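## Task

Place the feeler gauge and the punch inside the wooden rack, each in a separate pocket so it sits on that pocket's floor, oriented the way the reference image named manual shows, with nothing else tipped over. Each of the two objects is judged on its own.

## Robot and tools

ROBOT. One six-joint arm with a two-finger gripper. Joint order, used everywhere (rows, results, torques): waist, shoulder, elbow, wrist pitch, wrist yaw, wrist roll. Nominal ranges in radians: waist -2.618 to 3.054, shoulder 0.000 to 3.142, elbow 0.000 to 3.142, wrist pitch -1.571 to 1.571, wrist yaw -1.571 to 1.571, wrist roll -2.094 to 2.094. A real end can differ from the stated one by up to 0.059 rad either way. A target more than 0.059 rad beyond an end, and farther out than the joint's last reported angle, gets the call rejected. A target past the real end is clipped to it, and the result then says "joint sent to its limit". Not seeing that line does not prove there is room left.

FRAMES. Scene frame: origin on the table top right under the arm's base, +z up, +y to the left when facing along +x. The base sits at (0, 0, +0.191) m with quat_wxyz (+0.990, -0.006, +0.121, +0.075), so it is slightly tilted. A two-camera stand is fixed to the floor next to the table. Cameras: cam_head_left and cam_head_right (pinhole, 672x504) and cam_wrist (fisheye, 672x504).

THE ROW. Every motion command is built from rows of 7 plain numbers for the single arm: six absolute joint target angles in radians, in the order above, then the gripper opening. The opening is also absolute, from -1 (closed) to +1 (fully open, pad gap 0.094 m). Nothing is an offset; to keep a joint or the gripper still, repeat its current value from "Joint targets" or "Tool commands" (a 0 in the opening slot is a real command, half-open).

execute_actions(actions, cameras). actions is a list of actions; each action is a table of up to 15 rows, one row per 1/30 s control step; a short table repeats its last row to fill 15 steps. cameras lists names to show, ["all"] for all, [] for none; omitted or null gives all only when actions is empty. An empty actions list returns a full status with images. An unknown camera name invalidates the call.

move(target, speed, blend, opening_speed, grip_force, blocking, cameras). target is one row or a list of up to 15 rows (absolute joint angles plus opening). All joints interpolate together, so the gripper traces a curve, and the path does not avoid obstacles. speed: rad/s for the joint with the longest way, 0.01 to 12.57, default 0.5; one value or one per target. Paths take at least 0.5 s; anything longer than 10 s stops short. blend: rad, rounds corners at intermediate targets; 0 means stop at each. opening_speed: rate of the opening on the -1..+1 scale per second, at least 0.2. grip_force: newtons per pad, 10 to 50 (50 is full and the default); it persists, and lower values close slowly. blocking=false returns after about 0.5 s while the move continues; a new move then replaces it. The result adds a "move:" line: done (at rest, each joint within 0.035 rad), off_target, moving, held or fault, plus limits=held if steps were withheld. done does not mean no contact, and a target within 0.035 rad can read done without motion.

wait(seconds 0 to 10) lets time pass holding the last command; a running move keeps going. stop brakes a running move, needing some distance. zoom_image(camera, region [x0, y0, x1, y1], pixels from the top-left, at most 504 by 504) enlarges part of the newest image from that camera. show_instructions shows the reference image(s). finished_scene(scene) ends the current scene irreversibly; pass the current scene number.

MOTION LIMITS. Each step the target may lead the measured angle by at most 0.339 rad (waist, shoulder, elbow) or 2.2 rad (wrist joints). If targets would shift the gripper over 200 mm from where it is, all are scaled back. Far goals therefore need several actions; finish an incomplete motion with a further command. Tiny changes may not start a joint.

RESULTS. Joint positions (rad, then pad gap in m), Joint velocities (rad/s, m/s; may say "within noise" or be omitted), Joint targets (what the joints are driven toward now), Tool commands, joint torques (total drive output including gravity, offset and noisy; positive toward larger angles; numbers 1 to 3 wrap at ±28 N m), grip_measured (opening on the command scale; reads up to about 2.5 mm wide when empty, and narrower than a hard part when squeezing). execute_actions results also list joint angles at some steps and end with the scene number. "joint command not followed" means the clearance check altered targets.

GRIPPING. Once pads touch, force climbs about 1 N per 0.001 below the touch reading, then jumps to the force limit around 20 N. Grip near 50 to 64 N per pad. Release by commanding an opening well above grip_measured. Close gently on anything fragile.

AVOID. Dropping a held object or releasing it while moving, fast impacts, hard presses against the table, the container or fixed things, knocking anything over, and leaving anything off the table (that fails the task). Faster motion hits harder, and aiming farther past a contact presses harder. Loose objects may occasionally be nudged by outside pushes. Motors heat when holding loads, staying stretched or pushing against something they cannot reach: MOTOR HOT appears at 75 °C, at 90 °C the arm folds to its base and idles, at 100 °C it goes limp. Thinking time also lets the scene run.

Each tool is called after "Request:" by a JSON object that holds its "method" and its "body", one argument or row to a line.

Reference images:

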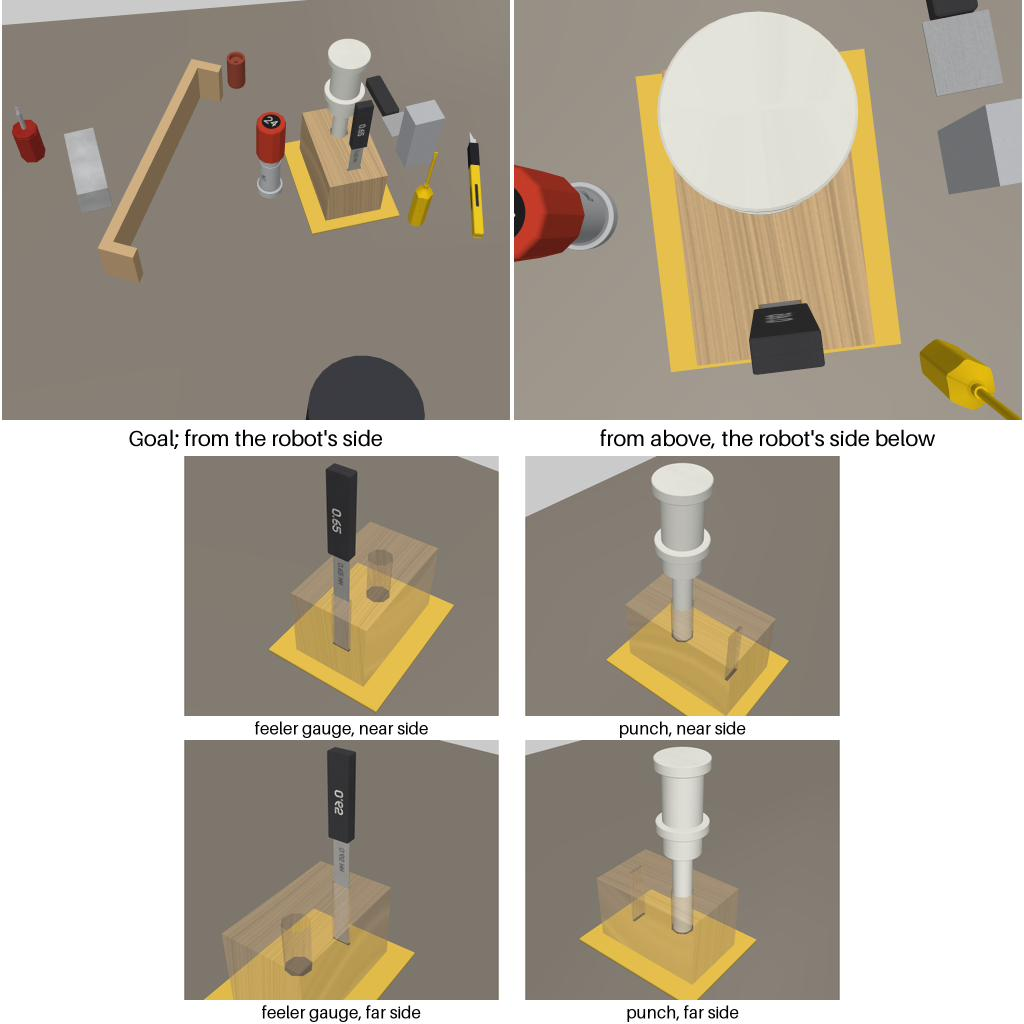

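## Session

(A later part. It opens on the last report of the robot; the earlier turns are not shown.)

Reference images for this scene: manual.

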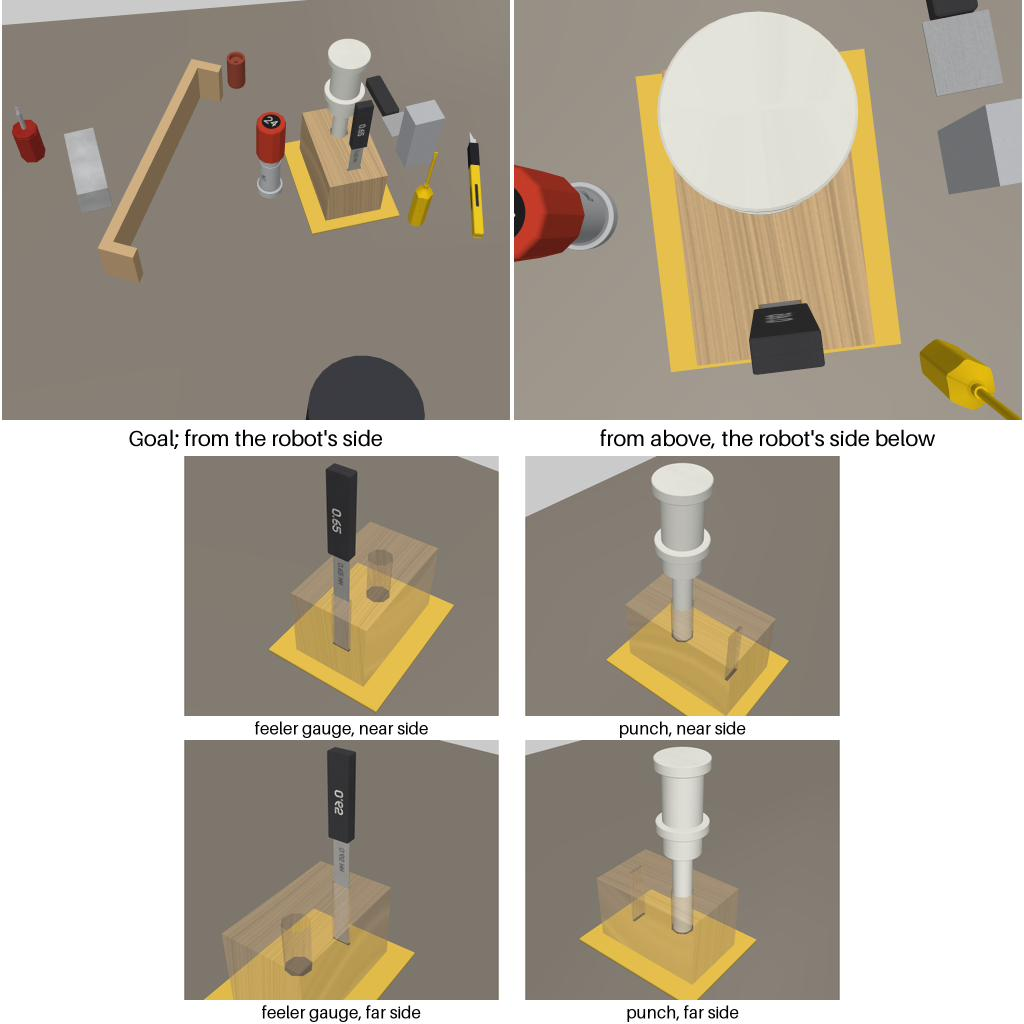

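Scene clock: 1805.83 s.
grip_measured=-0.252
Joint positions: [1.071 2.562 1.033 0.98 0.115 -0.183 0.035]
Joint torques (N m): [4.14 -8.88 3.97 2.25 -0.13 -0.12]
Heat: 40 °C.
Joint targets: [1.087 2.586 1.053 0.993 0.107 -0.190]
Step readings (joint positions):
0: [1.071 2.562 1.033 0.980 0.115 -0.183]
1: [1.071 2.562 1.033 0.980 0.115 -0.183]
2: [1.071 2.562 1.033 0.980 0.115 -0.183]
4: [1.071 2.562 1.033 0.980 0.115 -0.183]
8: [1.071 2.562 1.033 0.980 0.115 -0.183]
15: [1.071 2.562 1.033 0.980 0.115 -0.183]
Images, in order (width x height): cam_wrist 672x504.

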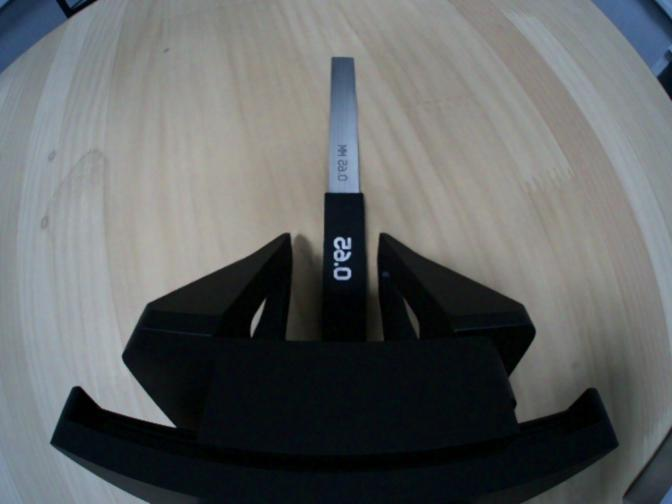

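Request:
{"method": "move", "body": {
  "target": [
    [-0.184, 2.06, 1.578, -1.46, 0.21, -0.392, -0.2],
    [-0.184, 1.6, 1.55, -1.4, 0.21, -0.392, -0.2]
  ],
  "speed": [0.12, 0.5],
  "blend": [0.04, 0],
  "cameras": ["all"]
}}

Scene clock: 3178.07 s.
grip_measured=-0.202
Joint positions: [-0.192 1.614 1.548 -1.415 0.215 -0.39 0.037]
Joint torques (N m): [0.36 -9.46 5.68 0.33 0.1 -0.05]
Heat: 37 °C.
Joint targets: [-0.184 1.600 1.550 -1.400 0.210 -0.392]
move: done

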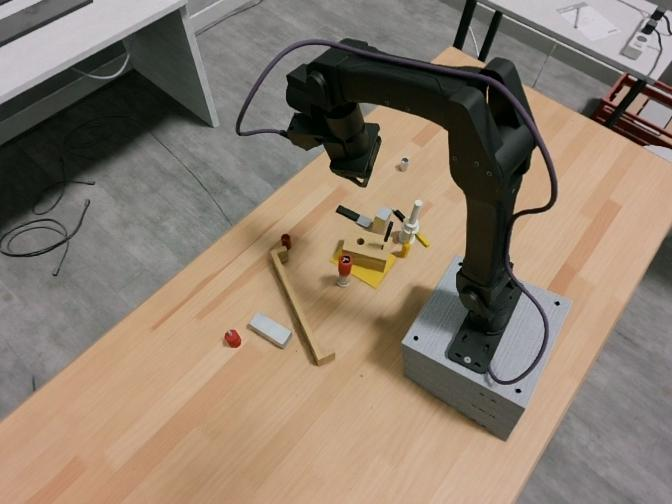

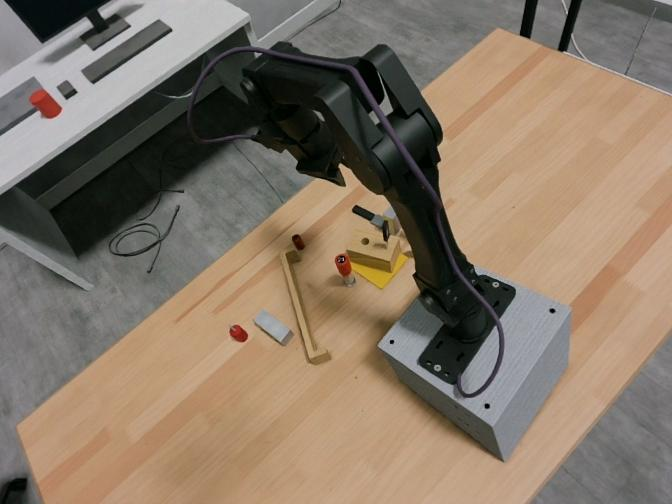

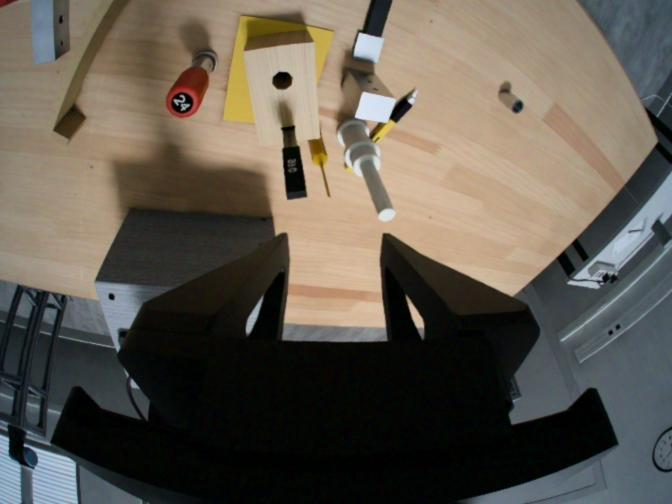

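Request:
{"method": "zoom_image", "body": {
  "camera": "cam_wrist",
  "region": [220, 10, 440, 230]
}}

Scaled by 2.291 from the camera's 672x504 image, which has a finer 960x720 frame.

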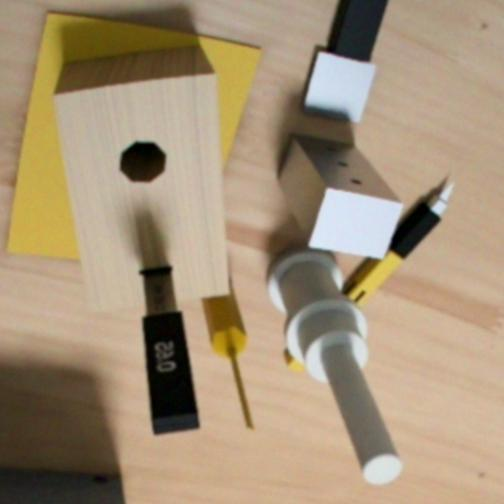

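Request:
{"method": "move", "body": {
  "target": [
    [-0.82, 1.4, 1.15, -1.2, -0.375, 0.3, 0.0],
    [-1.51, 1.6, 0.9, -1.1, -0.94, 0.9, 0.0],
    [-1.583, 1.905, 0.945, -1.065, -0.94, 0.89, 0.0]
  ],
  "speed": [0.8, 0.8, 0.4],
  "blend": [0.2, 0.1, 0],
  "opening_speed": 0.5,
  "cameras": ["all"]
}}

Scene clock: 3306.77 s.
grip_measured=-0.002
Joint positions: [-1.569 1.894 0.926 -1.076 -0.931 0.885 0.047]
Joint torques (N m): [-3.22 -6.12 5.09 -0.27 -0.34 0.01]
Motor temperatures (°C): [28 39 32 29 26 27 30]
Heat: 39 °C.
Joint targets: [-1.583 1.905 0.945 -1.065 -0.940 0.890]
move: done

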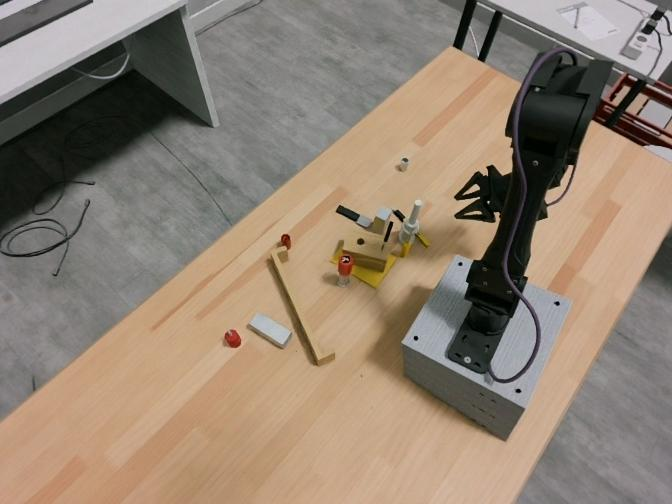

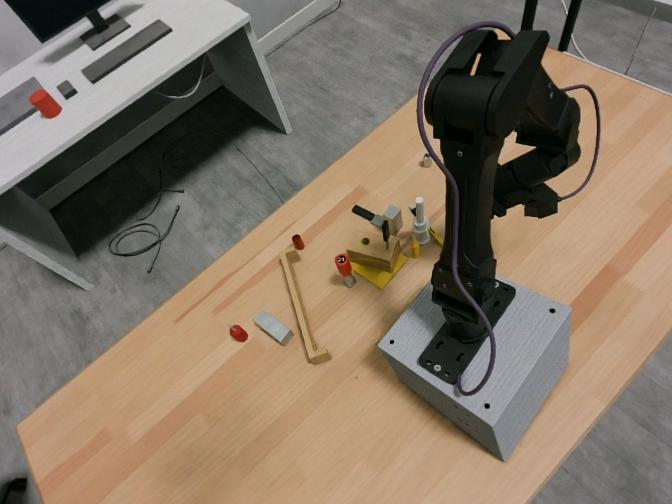

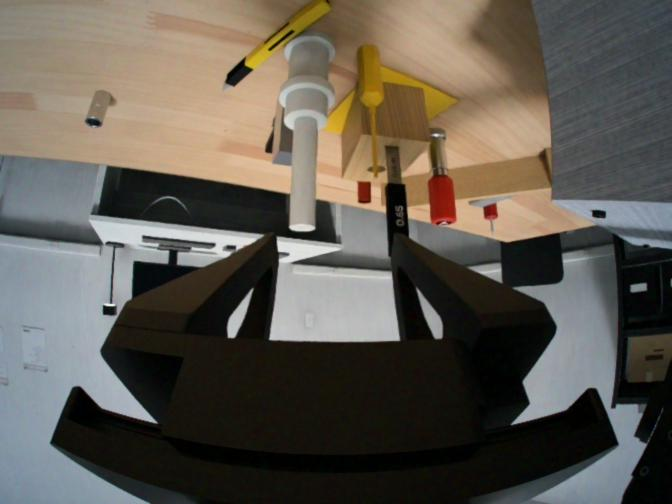

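Request:
{"method": "move", "body": {
  "target": [-1.343, 1.928, 0.88, -0.702, -1.013, 1.28, 0.0],
  "speed": 0.3,
  "cameras": ["all"]
}}

Scene clock: 3371.73 s.
grip_measured=-0.002
Joint positions: [-1.349 1.911 0.897 -0.71 -1.003 1.272 0.047]
Joint torques (N m): [-1.52 -6.2 2.39 0.22 -0.42 0.05]
Heat: 36 °C.
Joint targets: [-1.343 1.928 0.880 -0.702 -1.013 1.280]
move: done

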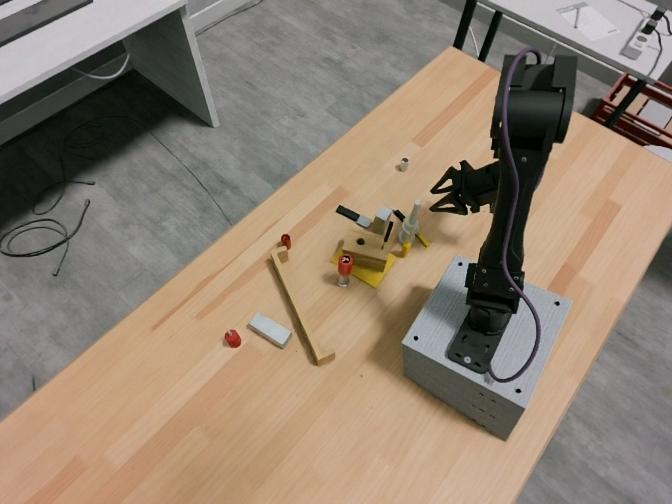

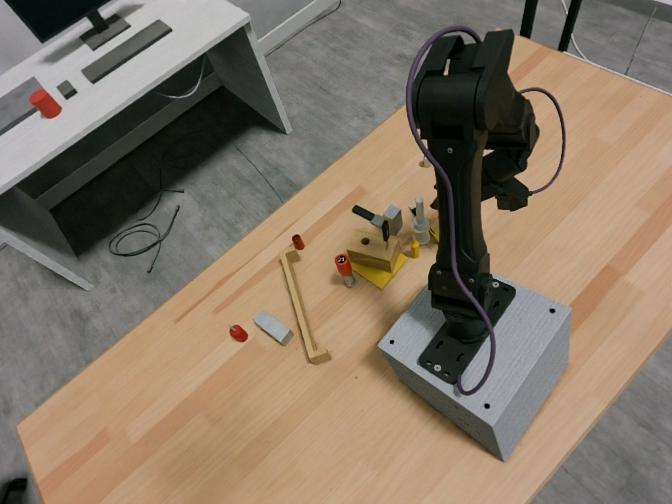

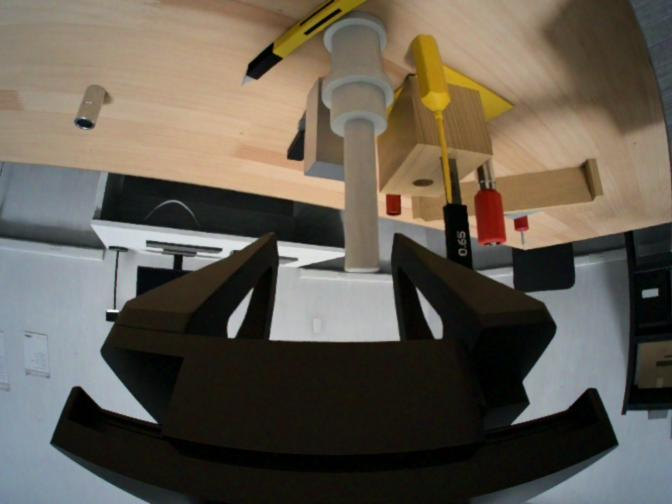

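Request:
{"method": "move", "body": {
  "target": [
    [-1.339, 1.815, 0.815, -0.692, -1.013, 1.291, 0.0],
    [-1.225, 1.89, 0.765, -0.42, -1.016, 1.51, 0.0]
  ],
  "speed": 0.25,
  "blend": [0.02, 0],
  "cameras": ["all"]
}}

Scene clock: 3438.20 s.
grip_measured=-0.002
Joint positions: [-1.232 1.873 0.781 -0.427 -1.006 1.502 0.047]
Joint torques (N m): [-1.26 -6.01 2.24 0.52 -0.43 0.04]
Heat: 36 °C.
Joint targets: [-1.225 1.890 0.765 -0.420 -1.016 1.510]
move: done

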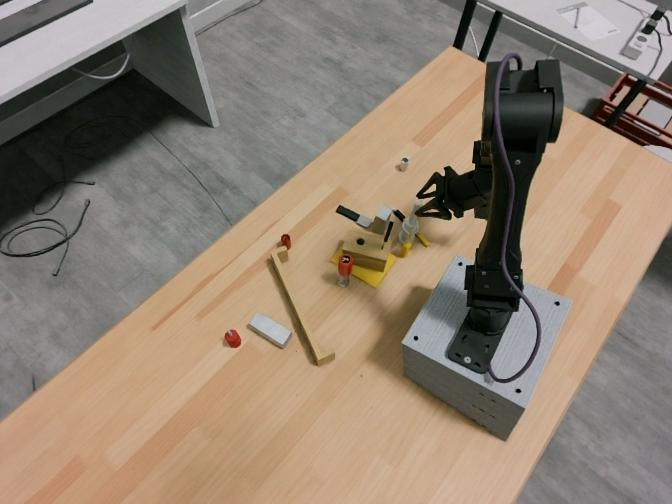

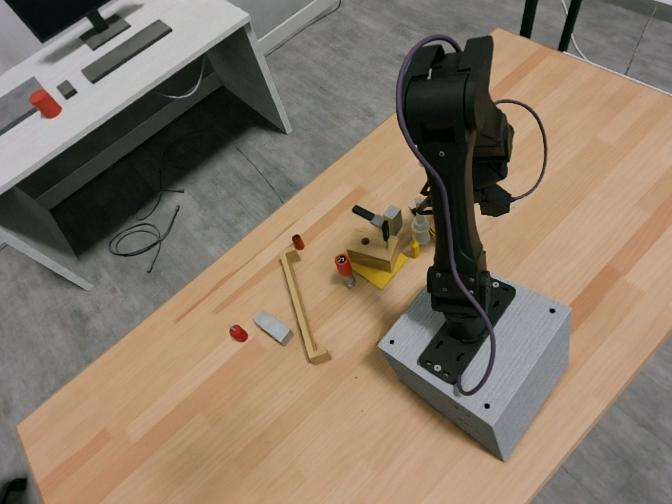

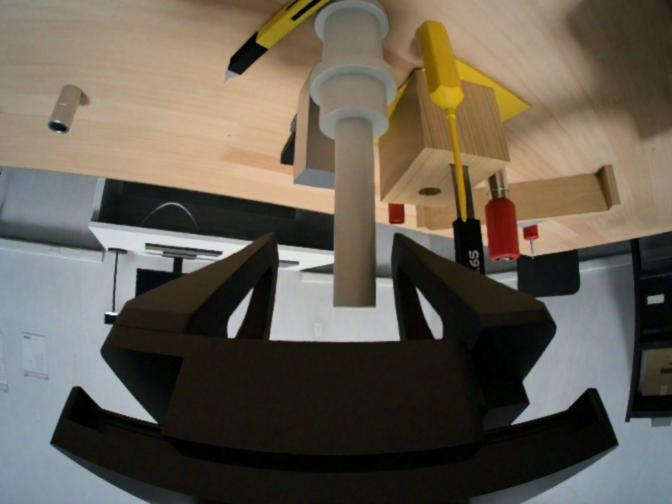

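Request:
{"method": "move", "body": {
  "target": [-1.171, 1.976, 0.713, -0.213, -1.017, 1.602, 0.0],
  "speed": 0.15,
  "cameras": ["all"]
}}

Scene clock: 3499.67 s.
grip_measured=-0.002
Joint positions: [-1.179 1.958 0.728 -0.219 -1.007 1.594 0.047]
Joint torques (N m): [-1.18 -6.11 1.72 0.61 -0.43 0.04]
Motor temperatures (°C): [28 34 30 28 26 27 30]
Heat: 34 °C.
Joint targets: [-1.171 1.976 0.713 -0.213 -1.017 1.602]
move: done

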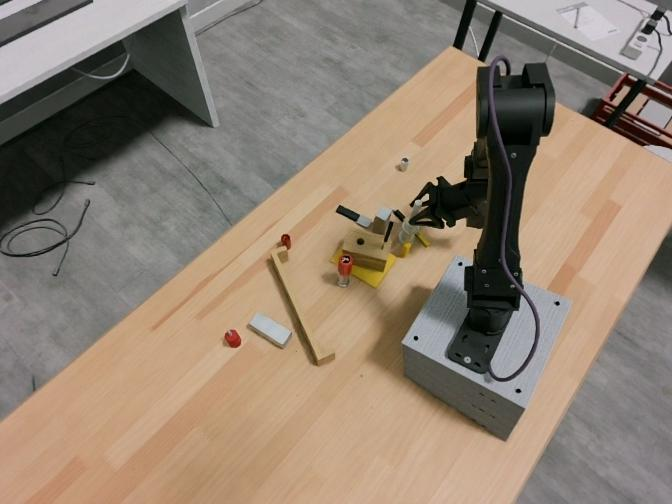

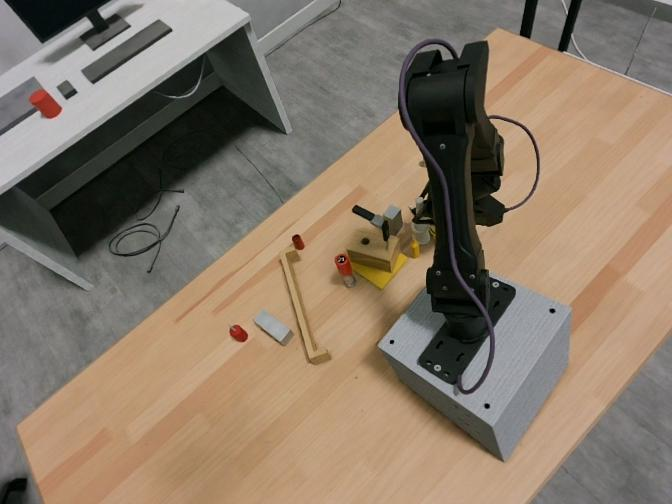

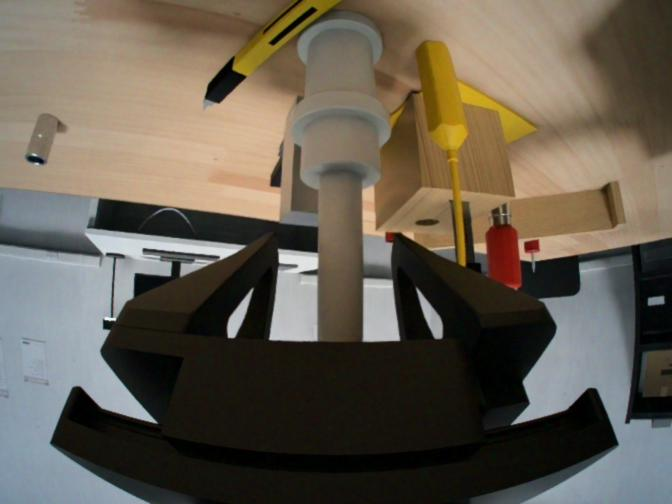

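Request:
{"method": "move", "body": {
  "target": [
    [-1.171, 1.976, 0.713, -0.213, -1.017, 1.602, -0.5],
    [-1.171, 1.976, 0.713, -0.213, -1.017, 1.602, -0.95]
  ],
  "speed": 0.15,
  "opening_speed": 0.3,
  "cameras": ["cam_wrist"]
}}

Scene clock: 3515.77 s.
grip_measured=-0.663
Joint positions: [-1.179 1.958 0.728 -0.218 -1.008 1.596 0.016]
Joint torques (N m): [-1.18 -6.12 1.7 0.6 -0.42 0.03]
Heat: 34 °C.
Joint targets: [-1.171 1.976 0.713 -0.213 -1.017 1.602]
move: done
Images, in order (width x height): cam_wrist 672x504.

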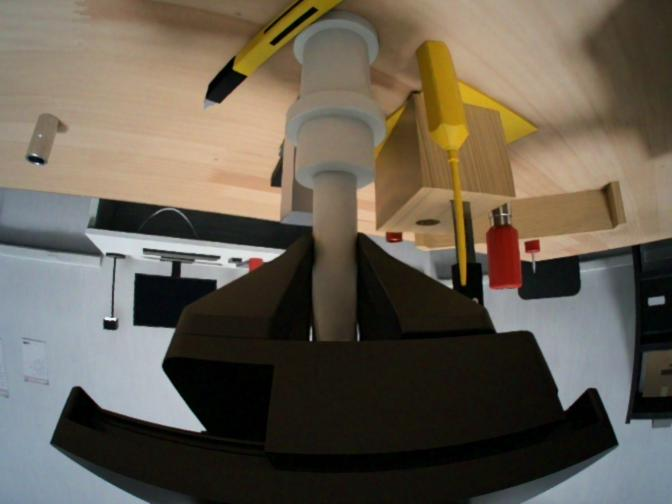

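Request:
{"method": "move", "body": {
  "target": [-1.213, 1.818, 0.765, -0.407, -1.017, 1.538, -0.95],
  "speed": 0.15,
  "cameras": ["all"]
}}

Scene clock: 3714.47 s.
grip_measured=-0.663
Joint positions: [-1.198 1.845 0.742 -0.388 -1.003 1.546 0.016]
Joint torques (N m): [-3.06 -9.01 5.22 0.27 -0.48 -0.11]
Heat: 33 °C.
Joint targets: [-1.213 1.818 0.765 -0.407 -1.017 1.538]
move: done

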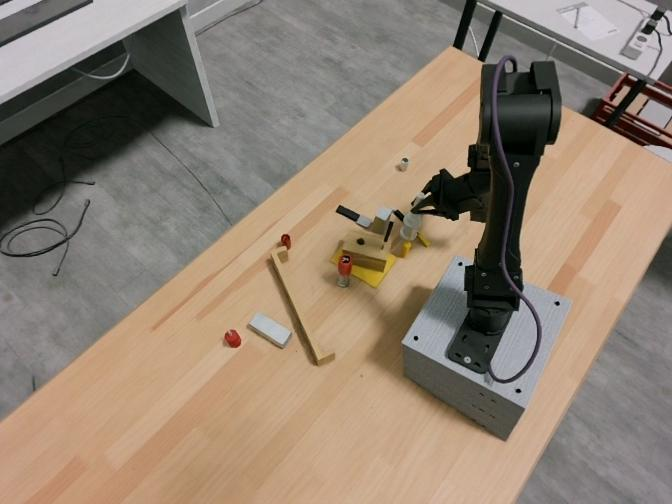

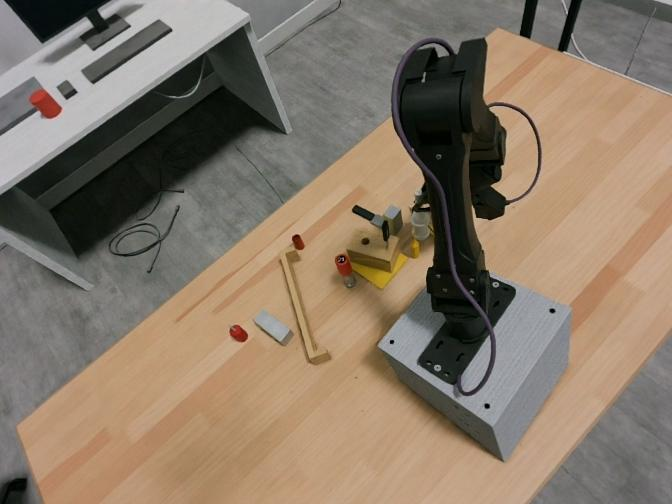

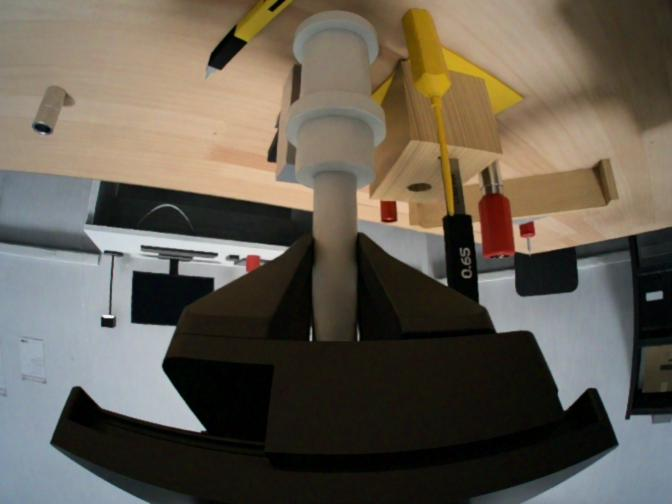

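Request:
{"method": "move", "body": {
  "target": [
    [-1.294, 1.58, 0.92, -0.925, -1.017, 1.39, -0.95],
    [-0.826, 1.84, 1.285, -0.76, 0.617, 1.476, -0.95]
  ],
  "speed": [0.3, 0.5],
  "blend": [0.1, 0],
  "cameras": ["all"]
}}

Scene clock: 3734.00 s.
grip_measured=-0.663
Joint positions: [-0.83 1.825 1.249 -0.767 0.572 1.467 0.016]
Joint torques (N m): [-1.42 -8.02 8.01 0.71 0.74 0.04]
Heat: 34 °C.
Joint targets: [-0.826 1.840 1.285 -0.760 0.617 1.476]
move: off_target; the wrist yaw is farthest, 0.045 rad from its target

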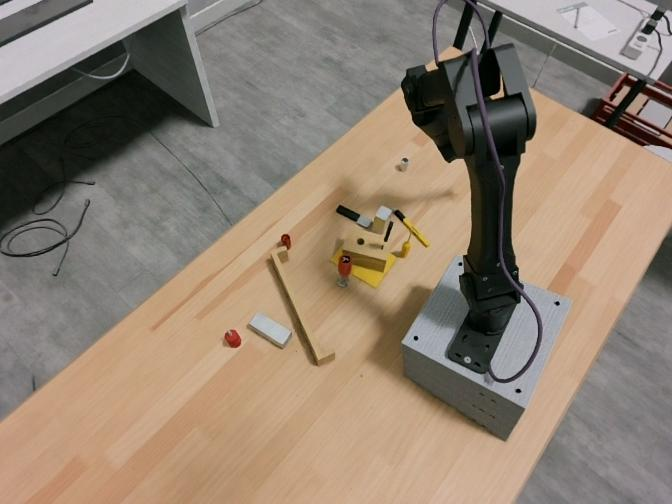

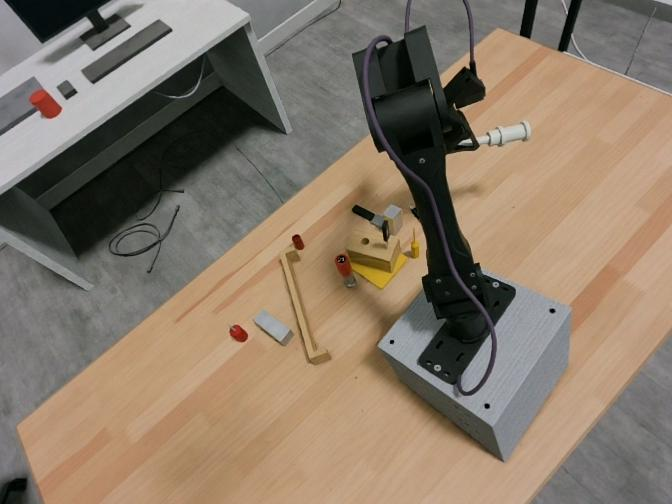

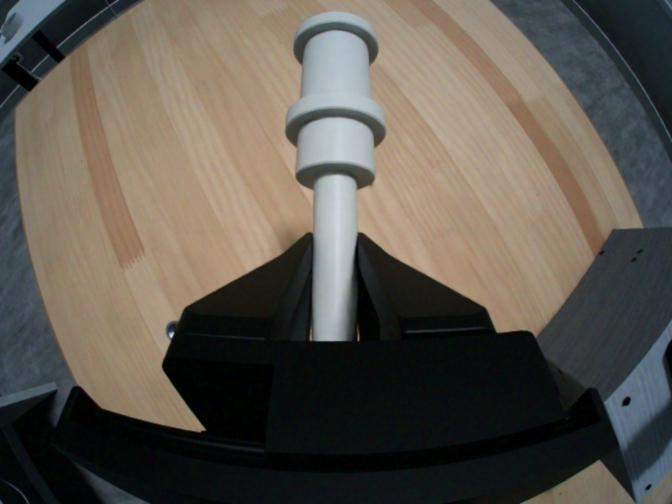

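Request:
{"method": "move", "body": {
  "target": [
    [-0.75, 2.19, 1.17, -0.36, 0.66, 1.56, -0.95],
    [-0.745, 2.275, 1.168, -0.285, 0.668, 1.574, -0.95]
  ],
  "speed": [0.3, 0.15],
  "blend": [0.05, 0],
  "cameras": ["all"]
}}

Scene clock: 3763.67 s.
grip_measured=-0.663
Joint positions: [-0.751 2.259 1.183 -0.291 0.622 1.566 0.016]
Joint torques (N m): [-1.42 -9.2 2.07 0.61 0.78 0.05]
Heat: 34 °C.
Joint targets: [-0.745 2.275 1.168 -0.285 0.668 1.574]
move: off_target; blend cut to 0.0425 rad at target 1; the wrist yaw is farthest, 0.046 rad from its target

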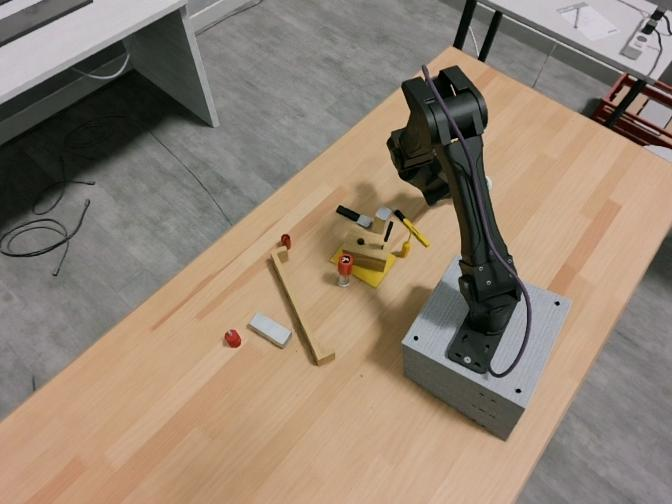

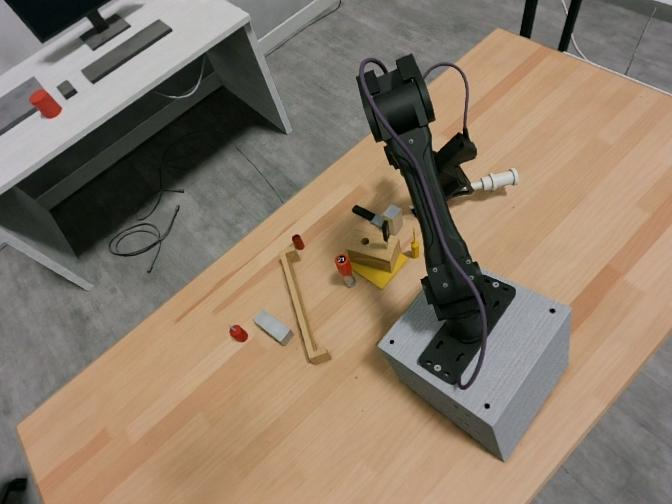

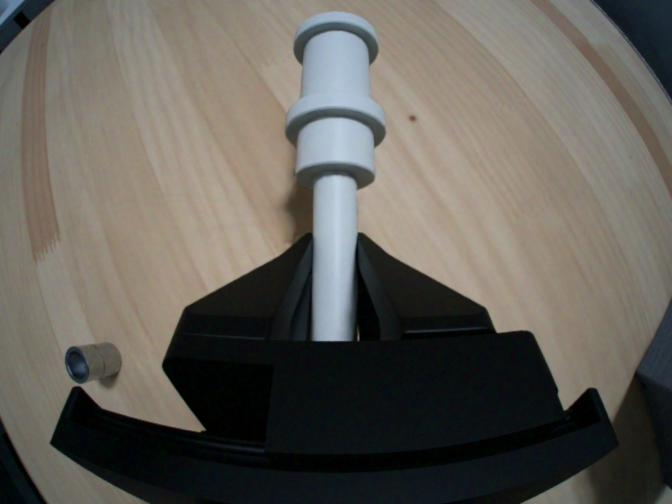

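Request:
{"method": "move", "body": {
  "target": [-0.74, 2.325, 1.182, -0.263, 0.67, 1.58, -0.95],
  "speed": 0.1
}}

Scene clock: 3781.03 s.
grip_measured=-0.663
Joint positions: [-0.746 2.307 1.183 -0.269 0.625 1.572 0.016]
Joint torques (N m): [-1.46 -9.06 2.81 0.57 0.78 0.05]
Heat: 36 °C.
Joint targets: [-0.740 2.325 1.182 -0.263 0.670 1.580]
move: off_target; the wrist yaw is farthest, 0.045 rad from its target

Request:
{"method": "move", "body": {
  "target": [-0.737, 2.348, 1.187, -0.25, 0.67, 1.583, -0.95],
  "speed": 0.08,
  "cameras": ["cam_wrist", "cam_head_right"]
}}

Request:
{"method": "zoom_image", "body": {
  "camera": "cam_head_right",
  "region": [430, 140, 550, 230]
}}

Scene clock: 3790.23 s.
grip_measured=-0.663
Joint positions: [-0.746 2.329 1.183 -0.256 0.625 1.575 0.016]
Joint torques (N m): [-1.21 -8.98 3.04 0.55 0.78 0.05]
Heat: 35 °C.
Joint targets: [-0.737 2.348 1.187 -0.250 0.670 1.583]
move: off_target; the wrist yaw is farthest, 0.045 rad from its target
Images, in order (width x height): cam_head_right 672x504, cam_wrist 672x504.

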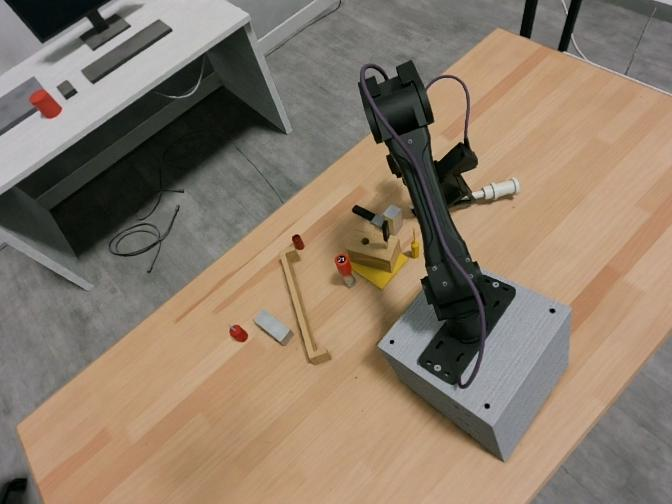

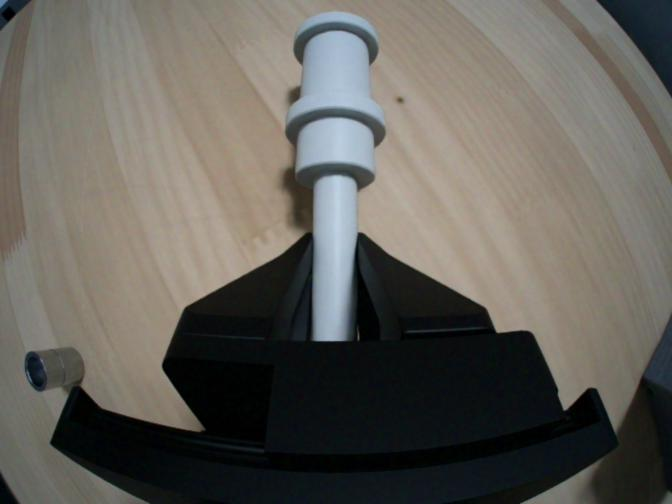

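Scaled by 4.200 from the camera's 672x504 image, which has a finer 960x720 frame.

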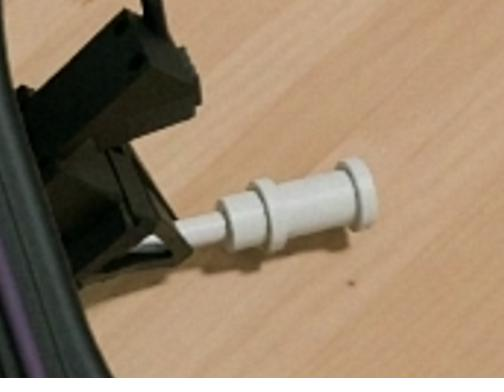

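Request:
{"method": "move", "body": {
  "target": [-0.737, 2.366, 1.19, -0.243, 0.67, 1.585, -0.95],
  "speed": 0.06
}}

Scene clock: 3795.27 s.
grip_measured=-0.663
Joint positions: [-0.746 2.346 1.183 -0.249 0.625 1.576 0.016]
Joint torques (N m): [-1.2 -8.94 3.19 0.54 0.77 0.05]
Heat: 35 °C.
Joint targets: [-0.737 2.366 1.190 -0.243 0.670 1.585]
move: off_target; the wrist yaw is farthest, 0.045 rad from its target

Request:
{"method": "move", "body": {
  "target": [-0.737, 2.382, 1.193, -0.237, 0.67, 1.585, -0.95],
  "speed": 0.06,
  "cameras": ["cam_wrist"]
}}

Scene clock: 3809.43 s.
grip_measured=-0.663
Joint positions: [-0.746 2.362 1.183 -0.243 0.625 1.576 0.016]
Joint torques (N m): [-1.22 -8.92 3.34 0.5 0.77 0.05]
Heat: 35 °C.
Joint targets: [-0.737 2.382 1.193 -0.237 0.670 1.585]
move: off_target; the wrist yaw is farthest, 0.045 rad from its target
Images, in order (width x height): cam_wrist 672x504.

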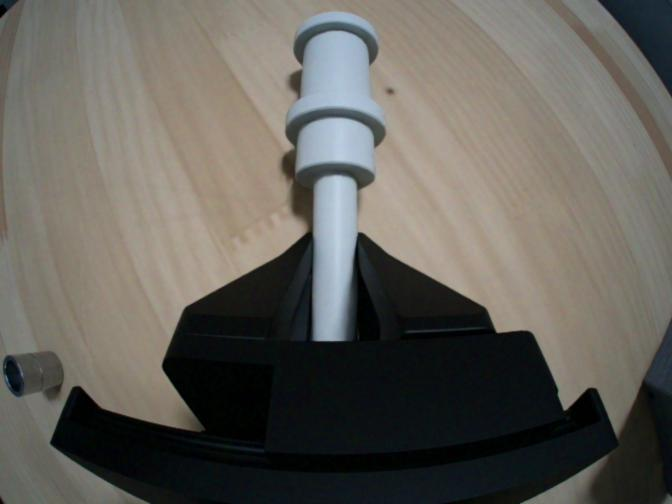

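Request:
{"method": "move", "body": {
  "target": [-0.737, 2.396, 1.196, -0.231, 0.67, 1.585, -0.95],
  "speed": 0.06
}}

Request:
{"method": "move", "body": {
  "target": [-0.737, 2.406, 1.198, -0.227, 0.67, 1.585, -0.95],
  "speed": 0.06,
  "cameras": ["cam_wrist", "cam_head_right"]
}}

Request:
{"method": "zoom_image", "body": {
  "camera": "cam_head_right",
  "region": [430, 140, 550, 230]
}}

Scene clock: 3817.50 s.
grip_measured=-0.663
Joint positions: [-0.746 2.373 1.183 -0.236 0.637 1.576 0.016]
Joint torques (N m): [-1.24 -8.69 3.51 0.49 0.68 0.05]
Heat: 35 °C.
Joint targets: [-0.737 2.396 1.196 -0.231 0.670 1.585]
move: done

Scene clock: 3818.20 s.
grip_measured=-0.663
Joint positions: [-0.746 2.38 1.183 -0.232 0.646 1.576 0.016]
Joint torques (N m): [-1.24 -8.43 3.64 0.48 0.59 0.05]
Heat: 35 °C.
Joint targets: [-0.737 2.406 1.198 -0.227 0.670 1.585]
move: done
Images, in order (width x height): cam_head_right 672x504, cam_wrist 672x504.

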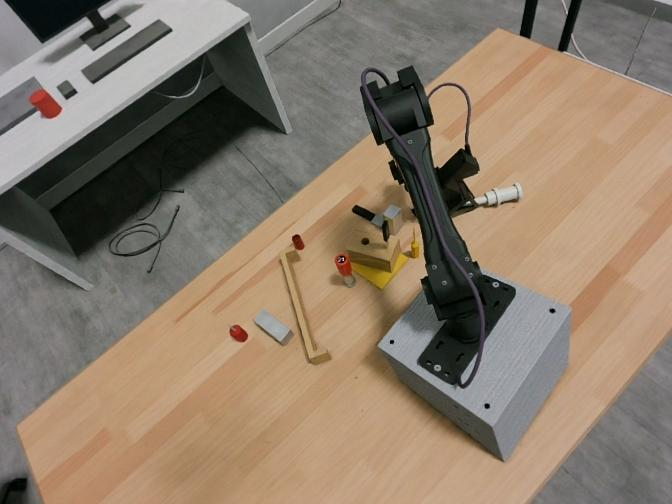

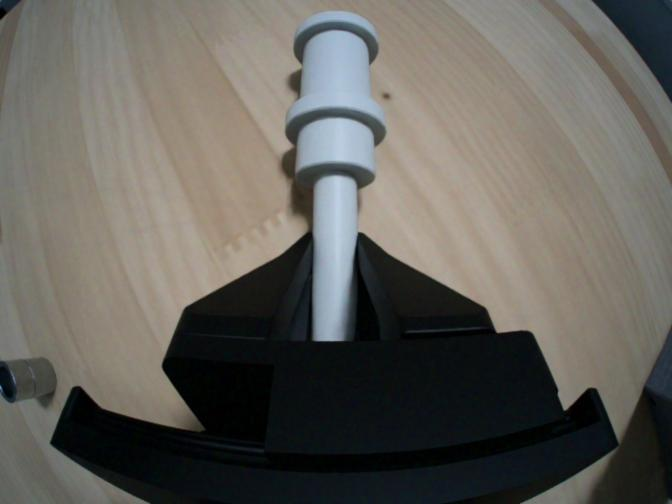

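Scaled by 4.200 from the camera's 672x504 image, which has a finer 960x720 frame.

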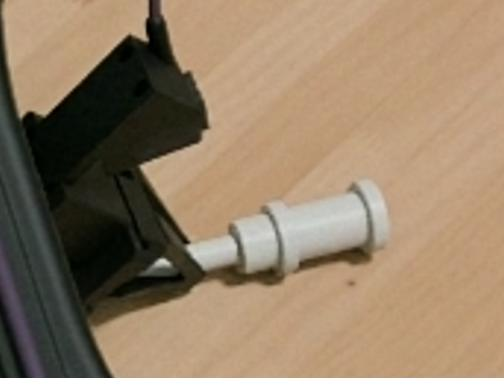

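Request:
{"method": "move", "body": {
  "target": [-0.737, 2.416, 1.2, -0.223, 0.67, 1.585, -0.95],
  "speed": 0.06
}}

Request:
{"method": "move", "body": {
  "target": [-0.737, 2.424, 1.202, -0.22, 0.67, 1.585, -0.95],
  "speed": 0.06,
  "cameras": ["cam_wrist"]
}}

Scene clock: 3829.83 s.
grip_measured=-0.663
Joint positions: [-0.746 2.387 1.183 -0.227 0.657 1.576 0.016]
Joint torques (N m): [-1.22 -8.23 3.75 0.47 0.5 0.05]
Heat: 35 °C.
Joint targets: [-0.737 2.416 1.200 -0.223 0.670 1.585]
move: done

Scene clock: 3830.53 s.
grip_measured=-0.663
Joint positions: [-0.746 2.393 1.183 -0.223 0.665 1.576 0.016]
Joint torques (N m): [-1.22 -8.12 3.9 0.46 0.43 0.05]
Heat: 35 °C.
Joint targets: [-0.737 2.424 1.202 -0.220 0.670 1.585]
move: done
Images, in order (width x height): cam_wrist 672x504.

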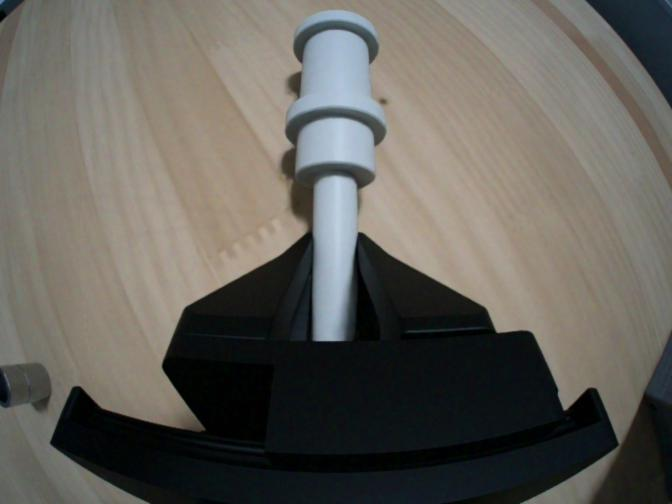

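Request:
{"method": "move", "body": {
  "target": [-0.737, 2.434, 1.204, -0.216, 0.67, 1.585, -0.95],
  "speed": 0.06,
  "cameras": ["cam_head_right"]
}}

Request:
{"method": "zoom_image", "body": {
  "camera": "cam_head_right",
  "region": [460, 170, 540, 230]
}}

Scene clock: 3844.23 s.
grip_measured=-0.663
Joint positions: [-0.746 2.402 1.187 -0.22 0.676 1.577 0.016]
Joint torques (N m): [-1.25 -8.06 3.75 0.46 0.34 0.04]
Heat: 35 °C.
Joint targets: [-0.737 2.434 1.204 -0.216 0.670 1.585]
move: done
Images, in order (width x height): cam_head_right 672x504.

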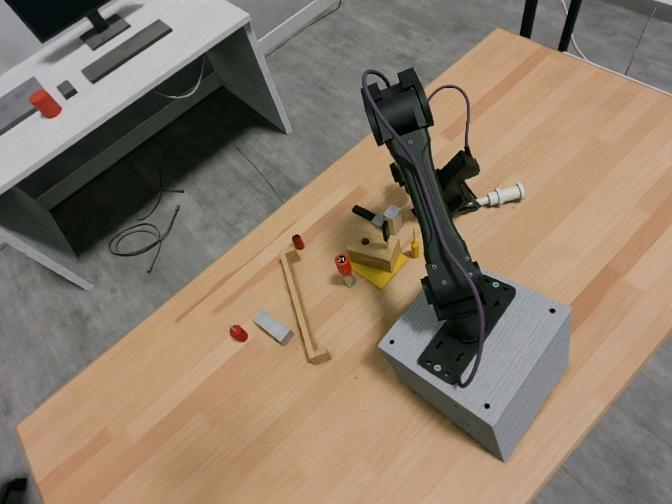

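Scaled by 6.300 from the camera's 672x504 image, which has a finer 960x720 frame.

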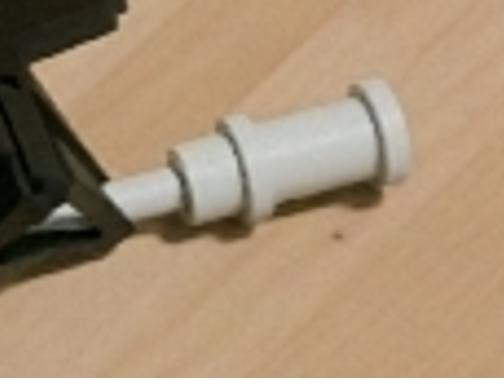

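Request:
{"method": "move", "body": {
  "target": [-0.737, 2.446, 1.204, -0.213, 0.71, 1.585, -0.95],
  "speed": 0.06
}}

Request:
{"method": "move", "body": {
  "target": [-0.737, 2.456, 1.204, -0.21, 0.72, 1.585, -0.95],
  "speed": 0.06,
  "cameras": ["cam_head_right"]
}}

Request:
{"method": "zoom_image", "body": {
  "camera": "cam_head_right",
  "region": [460, 170, 540, 230]
}}

Scene clock: 3854.10 s.
grip_measured=-0.663
Joint positions: [-0.746 2.416 1.187 -0.214 0.702 1.577 0.016]
Joint torques (N m): [-1.24 -8.16 3.62 0.42 0.47 0.04]
Heat: 35 °C.
Joint targets: [-0.737 2.446 1.204 -0.213 0.710 1.585]
move: done

Scene clock: 3854.83 s.
grip_measured=-0.663
Joint positions: [-0.746 2.425 1.187 -0.212 0.716 1.577 0.016]
Joint torques (N m): [-1.25 -8.09 3.56 0.41 0.44 0.04]
Heat: 35 °C.
Joint targets: [-0.737 2.456 1.204 -0.210 0.720 1.585]
move: done
Images, in order (width x height): cam_head_right 672x504.

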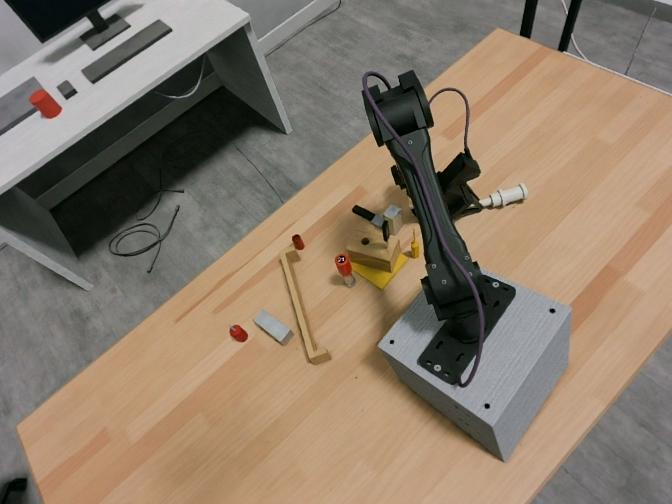

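Scaled by 6.300 from the camera's 672x504 image, which has a finer 960x720 frame.

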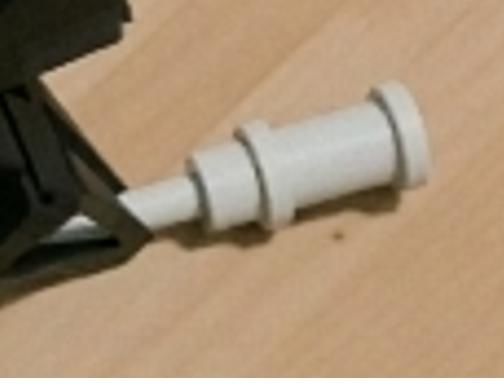

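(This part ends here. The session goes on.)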